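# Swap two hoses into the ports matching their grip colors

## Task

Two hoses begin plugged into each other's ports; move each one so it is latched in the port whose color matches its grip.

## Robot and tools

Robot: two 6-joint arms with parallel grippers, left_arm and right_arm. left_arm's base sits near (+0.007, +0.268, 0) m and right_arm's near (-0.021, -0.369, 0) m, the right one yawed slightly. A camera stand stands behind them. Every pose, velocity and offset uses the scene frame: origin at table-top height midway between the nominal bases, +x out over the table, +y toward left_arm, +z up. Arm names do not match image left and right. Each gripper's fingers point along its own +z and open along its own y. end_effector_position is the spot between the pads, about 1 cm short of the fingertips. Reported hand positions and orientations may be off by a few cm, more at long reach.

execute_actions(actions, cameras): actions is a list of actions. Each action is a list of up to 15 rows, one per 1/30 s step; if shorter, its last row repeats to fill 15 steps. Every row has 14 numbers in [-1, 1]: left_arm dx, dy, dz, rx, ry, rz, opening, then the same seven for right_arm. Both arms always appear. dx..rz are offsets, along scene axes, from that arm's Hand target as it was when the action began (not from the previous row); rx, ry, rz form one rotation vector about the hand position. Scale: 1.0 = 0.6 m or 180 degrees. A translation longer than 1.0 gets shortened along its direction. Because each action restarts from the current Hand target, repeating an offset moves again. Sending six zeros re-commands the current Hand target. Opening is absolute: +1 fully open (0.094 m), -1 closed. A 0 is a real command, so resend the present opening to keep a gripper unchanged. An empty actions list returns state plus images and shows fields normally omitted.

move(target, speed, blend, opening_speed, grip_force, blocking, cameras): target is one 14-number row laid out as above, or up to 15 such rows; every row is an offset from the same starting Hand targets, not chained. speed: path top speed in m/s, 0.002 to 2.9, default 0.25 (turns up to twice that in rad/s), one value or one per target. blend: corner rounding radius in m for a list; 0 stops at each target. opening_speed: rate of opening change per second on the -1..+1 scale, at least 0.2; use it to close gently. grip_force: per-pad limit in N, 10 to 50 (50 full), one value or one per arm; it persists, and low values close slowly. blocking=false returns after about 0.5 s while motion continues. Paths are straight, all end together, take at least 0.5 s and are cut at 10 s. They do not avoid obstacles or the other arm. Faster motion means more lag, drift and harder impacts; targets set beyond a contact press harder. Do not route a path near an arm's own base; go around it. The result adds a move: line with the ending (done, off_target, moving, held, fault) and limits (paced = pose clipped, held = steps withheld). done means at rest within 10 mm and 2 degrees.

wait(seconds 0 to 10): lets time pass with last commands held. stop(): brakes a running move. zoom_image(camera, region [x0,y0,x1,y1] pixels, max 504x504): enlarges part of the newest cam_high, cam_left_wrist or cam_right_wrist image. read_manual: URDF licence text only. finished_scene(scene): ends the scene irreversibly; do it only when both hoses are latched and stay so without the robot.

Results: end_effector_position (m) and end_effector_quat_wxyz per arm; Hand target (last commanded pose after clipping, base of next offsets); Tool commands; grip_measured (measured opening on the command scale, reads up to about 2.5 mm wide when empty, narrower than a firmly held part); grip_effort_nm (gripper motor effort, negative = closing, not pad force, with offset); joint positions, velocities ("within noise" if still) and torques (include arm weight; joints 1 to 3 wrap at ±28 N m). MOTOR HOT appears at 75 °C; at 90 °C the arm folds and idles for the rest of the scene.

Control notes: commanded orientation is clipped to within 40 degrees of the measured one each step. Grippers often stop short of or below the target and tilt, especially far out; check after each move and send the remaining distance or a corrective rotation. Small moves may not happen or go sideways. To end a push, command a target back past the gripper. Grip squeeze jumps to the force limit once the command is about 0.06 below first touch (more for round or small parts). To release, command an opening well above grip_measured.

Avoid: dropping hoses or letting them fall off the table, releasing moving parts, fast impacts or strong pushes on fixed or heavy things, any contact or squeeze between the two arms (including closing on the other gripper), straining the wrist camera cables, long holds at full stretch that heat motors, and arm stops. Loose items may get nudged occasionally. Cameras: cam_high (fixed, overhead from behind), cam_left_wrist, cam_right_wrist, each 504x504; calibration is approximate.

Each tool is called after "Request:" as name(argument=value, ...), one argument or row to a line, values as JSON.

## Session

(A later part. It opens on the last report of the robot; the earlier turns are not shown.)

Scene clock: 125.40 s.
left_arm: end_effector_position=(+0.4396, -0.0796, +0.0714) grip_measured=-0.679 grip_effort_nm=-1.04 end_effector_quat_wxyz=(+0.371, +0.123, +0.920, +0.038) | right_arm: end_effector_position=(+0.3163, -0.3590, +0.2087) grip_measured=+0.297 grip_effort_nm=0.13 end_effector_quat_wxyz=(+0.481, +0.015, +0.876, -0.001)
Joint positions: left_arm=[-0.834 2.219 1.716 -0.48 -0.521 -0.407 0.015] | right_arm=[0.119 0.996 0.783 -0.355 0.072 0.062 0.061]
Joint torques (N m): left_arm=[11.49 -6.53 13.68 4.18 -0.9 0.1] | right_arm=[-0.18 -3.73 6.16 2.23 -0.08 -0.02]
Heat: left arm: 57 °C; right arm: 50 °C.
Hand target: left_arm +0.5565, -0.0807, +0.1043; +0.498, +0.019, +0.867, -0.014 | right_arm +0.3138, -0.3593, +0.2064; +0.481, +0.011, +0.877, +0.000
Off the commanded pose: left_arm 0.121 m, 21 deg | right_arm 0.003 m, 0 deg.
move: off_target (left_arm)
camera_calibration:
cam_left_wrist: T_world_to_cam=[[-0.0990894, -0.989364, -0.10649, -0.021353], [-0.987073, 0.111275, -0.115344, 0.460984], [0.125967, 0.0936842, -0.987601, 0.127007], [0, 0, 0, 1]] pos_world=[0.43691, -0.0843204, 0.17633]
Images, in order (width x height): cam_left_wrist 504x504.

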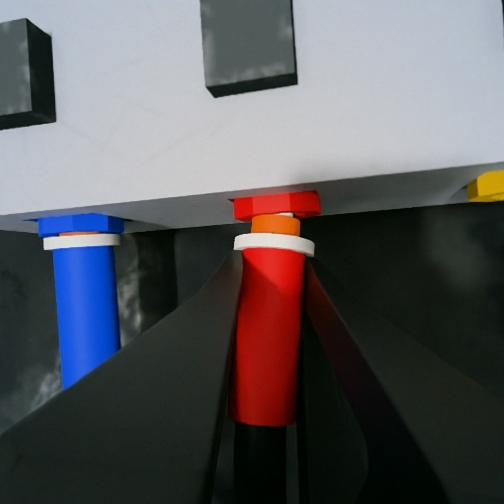

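Request:
move(
  target=[
    [-0.03,0.0,-0.01,0,-0.1,0.02,-1,0,0,0,0,0,0,0.3],
    [0.02,0.0,-0.01,0,-0.16,0.02,-1,0,0,0,0,0,0,0.3],
  ],
  speed=0.2,
  cameras=["cam_left_wrist"],
)

Request:
move(
  target=[
    [0.0,0.0,0.01,0,0.09,0.0,-1,0,0,0,0,0,0,0.3],
  ],
  speed=0.12,
  cameras=["cam_left_wrist"],
)

Scene clock: 128.97 s.
left_arm: end_effector_position=(+0.4410, -0.0785, +0.0645) grip_measured=-0.678 grip_effort_nm=-1.04 end_effector_quat_wxyz=(+0.518, +0.099, +0.831, +0.175) | right_arm: end_effector_position=(+0.3163, -0.3590, +0.2087) grip_measured=+0.297 grip_effort_nm=0.13 end_effector_quat_wxyz=(+0.481, +0.015, +0.876, -0.001)
Joint positions: left_arm=[-0.939 2.31 1.573 -0.082 -0.988 -0.284 0.015] | right_arm=[0.119 0.996 0.783 -0.355 0.072 0.062 0.061]
Joint torques (N m): left_arm=[15.57 -6.82 13.76 5.42 0.13 0.16] | right_arm=[-0.16 -3.71 6.15 2.22 -0.09 -0.02]
Heat: left arm: 59 °C; right arm: 50 °C.
Hand target: left_arm +0.5684, -0.0808, +0.0982; +0.698, -0.004, +0.716, +0.007 | right_arm +0.3138, -0.3593, +0.2064; +0.481, +0.011, +0.877, +0.000
Off the commanded pose: left_arm 0.132 m, 34 deg | right_arm 0.003 m, 0 deg.
move: off_target (left_arm)
camera_calibration:
cam_left_wrist: T_world_to_cam=[[0.0940524, -0.945756, -0.310965, -0.0894917], [-0.888789, 0.0609682, -0.454243, 0.43613], [0.448562, 0.319105, -0.834844, -0.0144915], [0, 0, 0, 1]] pos_world=[0.402545, -0.106603, 0.158182]
Images, in order (width x height): cam_left_wrist 504x504.

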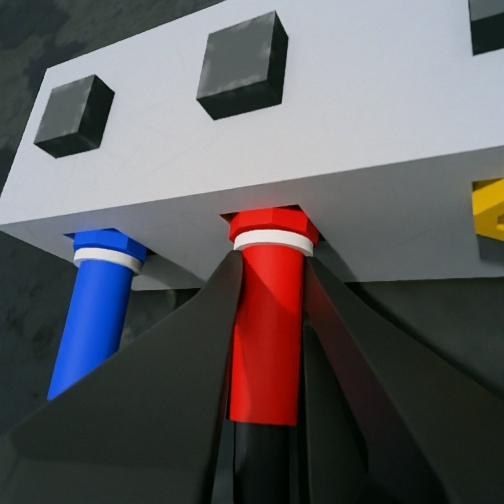

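Scene clock: 130.30 s.
left_arm: end_effector_position=(+0.4413, -0.0793, +0.0653) grip_measured=-0.678 grip_effort_nm=-1.04 end_effector_quat_wxyz=(+0.497, +0.110, +0.848, +0.146) | right_arm: end_effector_position=(+0.3163, -0.3590, +0.2087) grip_measured=+0.297 grip_effort_nm=0.13 end_effector_quat_wxyz=(+0.481, +0.015, +0.876, -0.001)
Joint positions: left_arm=[-0.922 2.276 1.569 -0.13 -0.896 -0.299 0.015] | right_arm=[0.119 0.996 0.783 -0.355 0.072 0.062 0.061]
Joint torques (N m): left_arm=[16.99 -9.58 15.01 4.42 0.88 0.14] | right_arm=[-0.24 -3.71 6.17 2.22 -0.1 -0.01]
Heat: left arm: 59 °C; right arm: 50 °C.
Hand target: left_arm +0.5684, -0.0808, +0.1043; +0.590, -0.004, +0.807, +0.007 | right_arm +0.3138, -0.3593, +0.2064; +0.481, +0.011, +0.877, +0.000
Off the commanded pose: left_arm 0.133 m, 24 deg | right_arm 0.003 m, 0 deg.
move: off_target (left_arm)
camera_calibration:
cam_left_wrist: T_world_to_cam=[[0.0388711, -0.960038, -0.277156, -0.0690256], [-0.912984, 0.0786122, -0.40035, 0.445306], [0.406139, 0.268601, -0.873444, 0.00341536], [0, 0, 0, 1]] pos_world=[0.407853, -0.102191, 0.16213]
Images, in order (width x height): cam_left_wrist 504x504.

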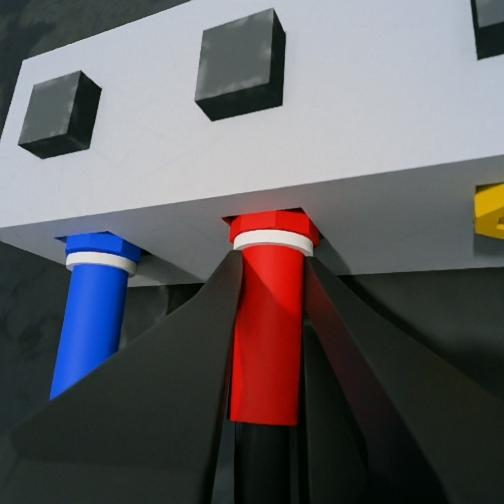

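Request:
move(
  target=[
    [-0.212,0.002,-0.065,0,0.0,0,-1,0,0,0,0,0,0,0.3],
    [-0.212,0.002,-0.065,0,0.04,0,0.0,0,0,0,0,0,0,0.3],
    [-0.32,0.0,0.12,0,0.06,0,0.1,0,0,0,0,0,0,0.3],
  ],
  speed=0.2,
  cameras=["cam_left_wrist","cam_high"],
)

Request:
zoom_image(
  camera="cam_left_wrist",
  region=[100, 20, 400, 270],
)

Scene clock: 135.40 s.
left_arm: end_effector_position=(+0.3739, -0.0787, +0.1473) grip_measured=+0.098 grip_effort_nm=0.09 end_effector_quat_wxyz=(+0.493, +0.019, +0.869, +0.025) | right_arm: end_effector_position=(+0.3163, -0.3590, +0.2087) grip_measured=+0.297 grip_effort_nm=0.13 end_effector_quat_wxyz=(+0.481, +0.015, +0.876, -0.001)
Joint positions: left_arm=[-1.017 1.964 1.467 -0.375 -0.838 -0.652 0.052] | right_arm=[0.119 0.996 0.783 -0.355 0.072 0.062 0.061]
Joint torques (N m): left_arm=[-0.49 -12.12 10.36 1.16 -0.6 -0.22] | right_arm=[-0.17 -3.63 6.15 2.23 -0.09 -0.01]
Heat: left arm: 54 °C; right arm: 50 °C.
Hand target: left_arm +0.3764, -0.0808, +0.1764; +0.512, -0.003, +0.859, +0.008 | right_arm +0.3138, -0.3593, +0.2064; +0.481, +0.011, +0.877, +0.000
Off the commanded pose: left_arm 0.029 m, 4 deg | right_arm 0.003 m, 0 deg.
move: off_target (left_arm); target 2's new opening was sent with left_arm's hand 0.005 m and 5 deg from that target; target 3's new opening was sent with left_arm's hand 0.029 m and 4 deg from that target
camera_calibration:
cam_left_wrist: T_world_to_cam=[[0.075312, -0.996985, 0.0186917, -0.103201], [-0.923491, -0.0768069, -0.375852, 0.404628], [0.376155, 0.0110446, -0.926491, 0.101047], [0, 0, 0, 1]] pos_world=[0.343433, -0.0729277, 0.247629]
Images, in order (width x height): cam_high 504x504, cam_left_wrist 504x504.

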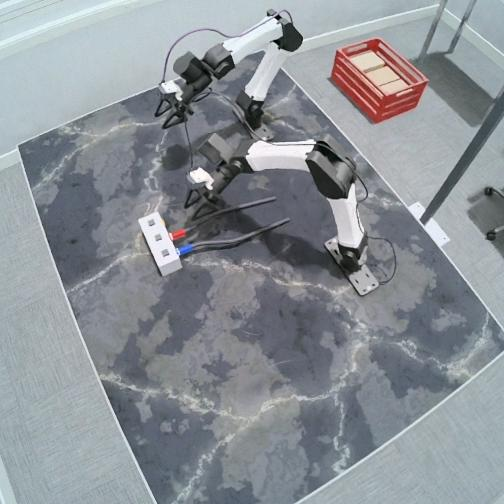

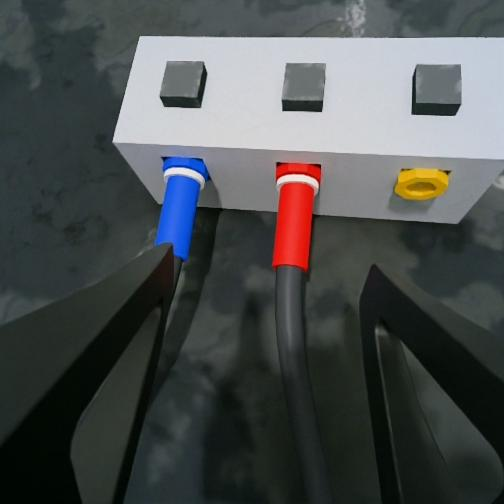

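Scaled by 1.680 from the camera's 504x504 image, which has a finer 720x720 frame.

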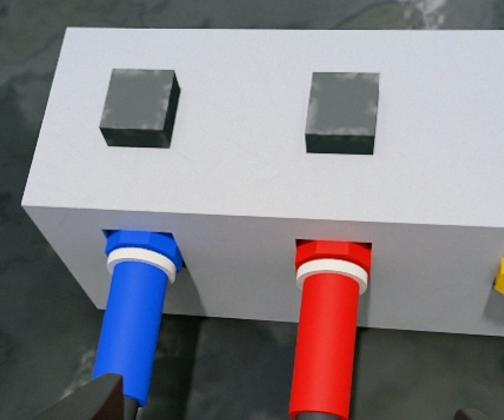

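Request:
move(
  target=[-0.02,0.13,0.06,0,0.05,0,0.1,0,0,0,0,0,0,0.3],
  cameras=["cam_left_wrist"],
)

Request:
zoom_image(
  camera="cam_left_wrist",
  region=[150, 50, 450, 280],
)

Scene clock: 136.73 s.
left_arm: end_effector_position=(+0.3679, -0.0047, +0.2087) grip_measured=+0.098 grip_effort_nm=0.09 end_effector_quat_wxyz=(+0.444, -0.003, +0.896, +0.011) | right_arm: end_effector_position=(+0.3163, -0.3590, +0.2087) grip_measured=+0.297 grip_effort_nm=0.13 end_effector_quat_wxyz=(+0.481, +0.015, +0.876, -0.001)
Joint positions: left_arm=[-0.895 1.709 1.456 -0.646 -0.688 -0.652 0.052] | right_arm=[0.119 0.996 0.783 -0.355 0.072 0.062 0.061]
Joint torques (N m): left_arm=[-0.35 -8.85 6.76 1.16 -0.29 -0.07] | right_arm=[-0.13 -3.66 6.2 2.23 -0.09 -0.02]
Heat: left arm: 53 °C; right arm: 50 °C.
Hand target: left_arm +0.3645, -0.0028, +0.2124; +0.443, -0.002, +0.897, +0.008 | right_arm +0.3138, -0.3593, +0.2064; +0.481, +0.011, +0.877, +0.000
Off the commanded pose: left_arm 0.005 m, 0 deg | right_arm 0.003 m, 0 deg.
move: done
camera_calibration:
cam_left_wrist: T_world_to_cam=[[0.106387, -0.992863, 0.053896, -0.0488902], [-0.956407, -0.117006, -0.267572, 0.417207], [0.271968, -0.0230804, -0.962029, 0.204981], [0, 0, 0, 1]] pos_world=[0.348473, 0.00500533, 0.311466]
Images, in order (width x height): cam_left_wrist 504x504.

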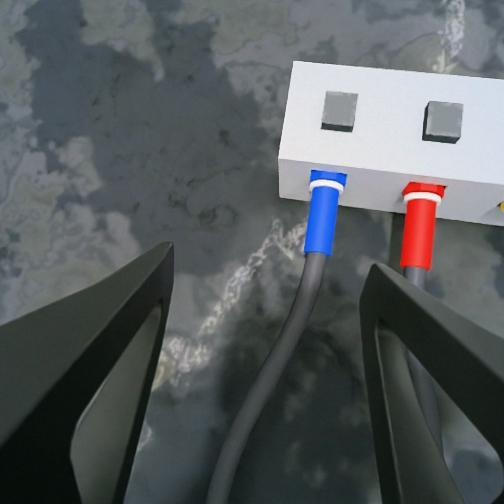

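Scaled by 1.680 from the camera's 504x504 image, which has a finer 720x720 frame.

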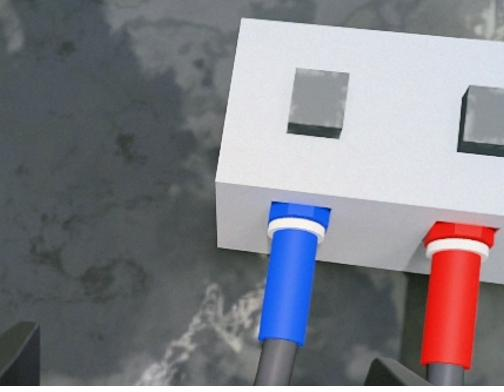

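Request:
move(
  target=[0.05,0.02,-0.04,0,0.14,0,0.1,0,0,0,0,0,0,0.3],
  cameras=["cam_left_wrist"],
)

Request:
zoom_image(
  camera="cam_left_wrist",
  region=[200, 180, 450, 430],
)

Scene clock: 138.70 s.
left_arm: end_effector_position=(+0.3931, +0.0109, +0.1848) grip_measured=+0.098 grip_effort_nm=0.09 end_effector_quat_wxyz=(+0.240, -0.003, +0.971, +0.010) | right_arm: end_effector_position=(+0.3163, -0.3590, +0.2087) grip_measured=+0.297 grip_effort_nm=0.13 end_effector_quat_wxyz=(+0.481, +0.015, +0.876, -0.001)
Joint positions: left_arm=[-0.708 1.992 1.965 -1.178 -0.325 -0.653 0.052] | right_arm=[0.119 0.996 0.783 -0.355 0.072 0.062 0.061]
Joint torques (N m): left_arm=[0.02 -8.05 10.04 0.65 -0.14 0.02] | right_arm=[-0.2 -3.66 6.15 2.22 -0.09 -0.04]
Heat: left arm: 51 °C; right arm: 50 °C.
Hand target: left_arm +0.3944, +0.0092, +0.1884; +0.237, +0.000, +0.972, +0.008 | right_arm +0.3138, -0.3593, +0.2064; +0.481, +0.011, +0.877, +0.000
Off the commanded pose: left_arm 0.004 m, 1 deg | right_arm 0.003 m, 0 deg.
move: done
camera_calibration:
cam_left_wrist: T_world_to_cam=[[0.122779, -0.992412, 0.00656971, -0.0323662], [-0.979356, -0.120088, 0.162606, 0.366214], [-0.160584, -0.0263988, -0.986669, 0.35007], [0, 0, 0, 1]] pos_world=[0.418843, 0.0210985, 0.286068]
Images, in order (width x height): cam_left_wrist 504x504.

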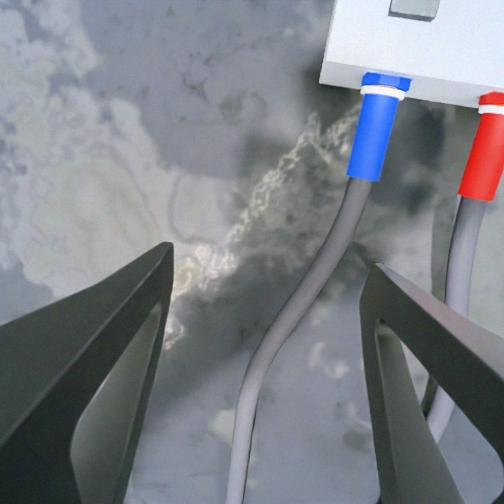

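Scaled by 2.016 from the camera's 504x504 image, which has a finer 720x720 frame.

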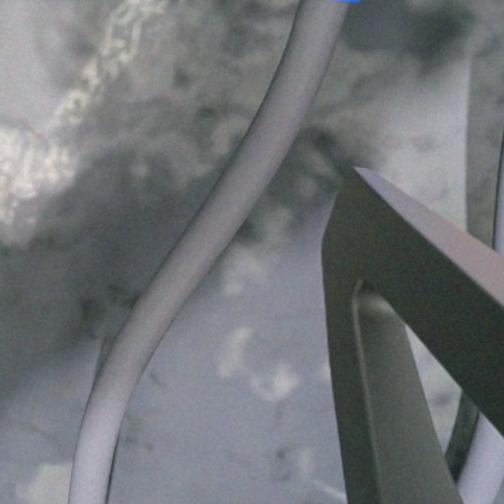

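Request:
zoom_image(
  camera="cam_left_wrist",
  region=[330, 40, 504, 200],
)

Scaled by 2.897 from the camera's 504x504 image, which has a finer 720x720 frame.

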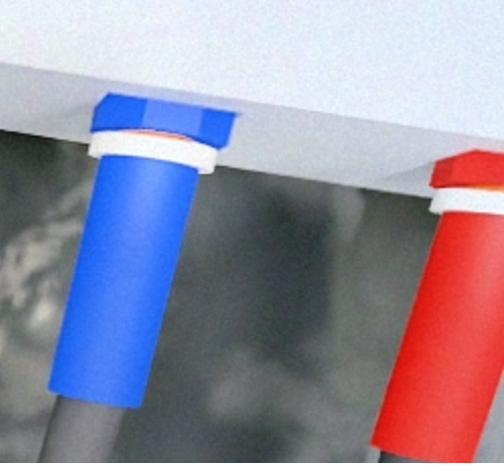

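Request:
finished_scene(
  scene=2,
)

The scene is finished: the task was done.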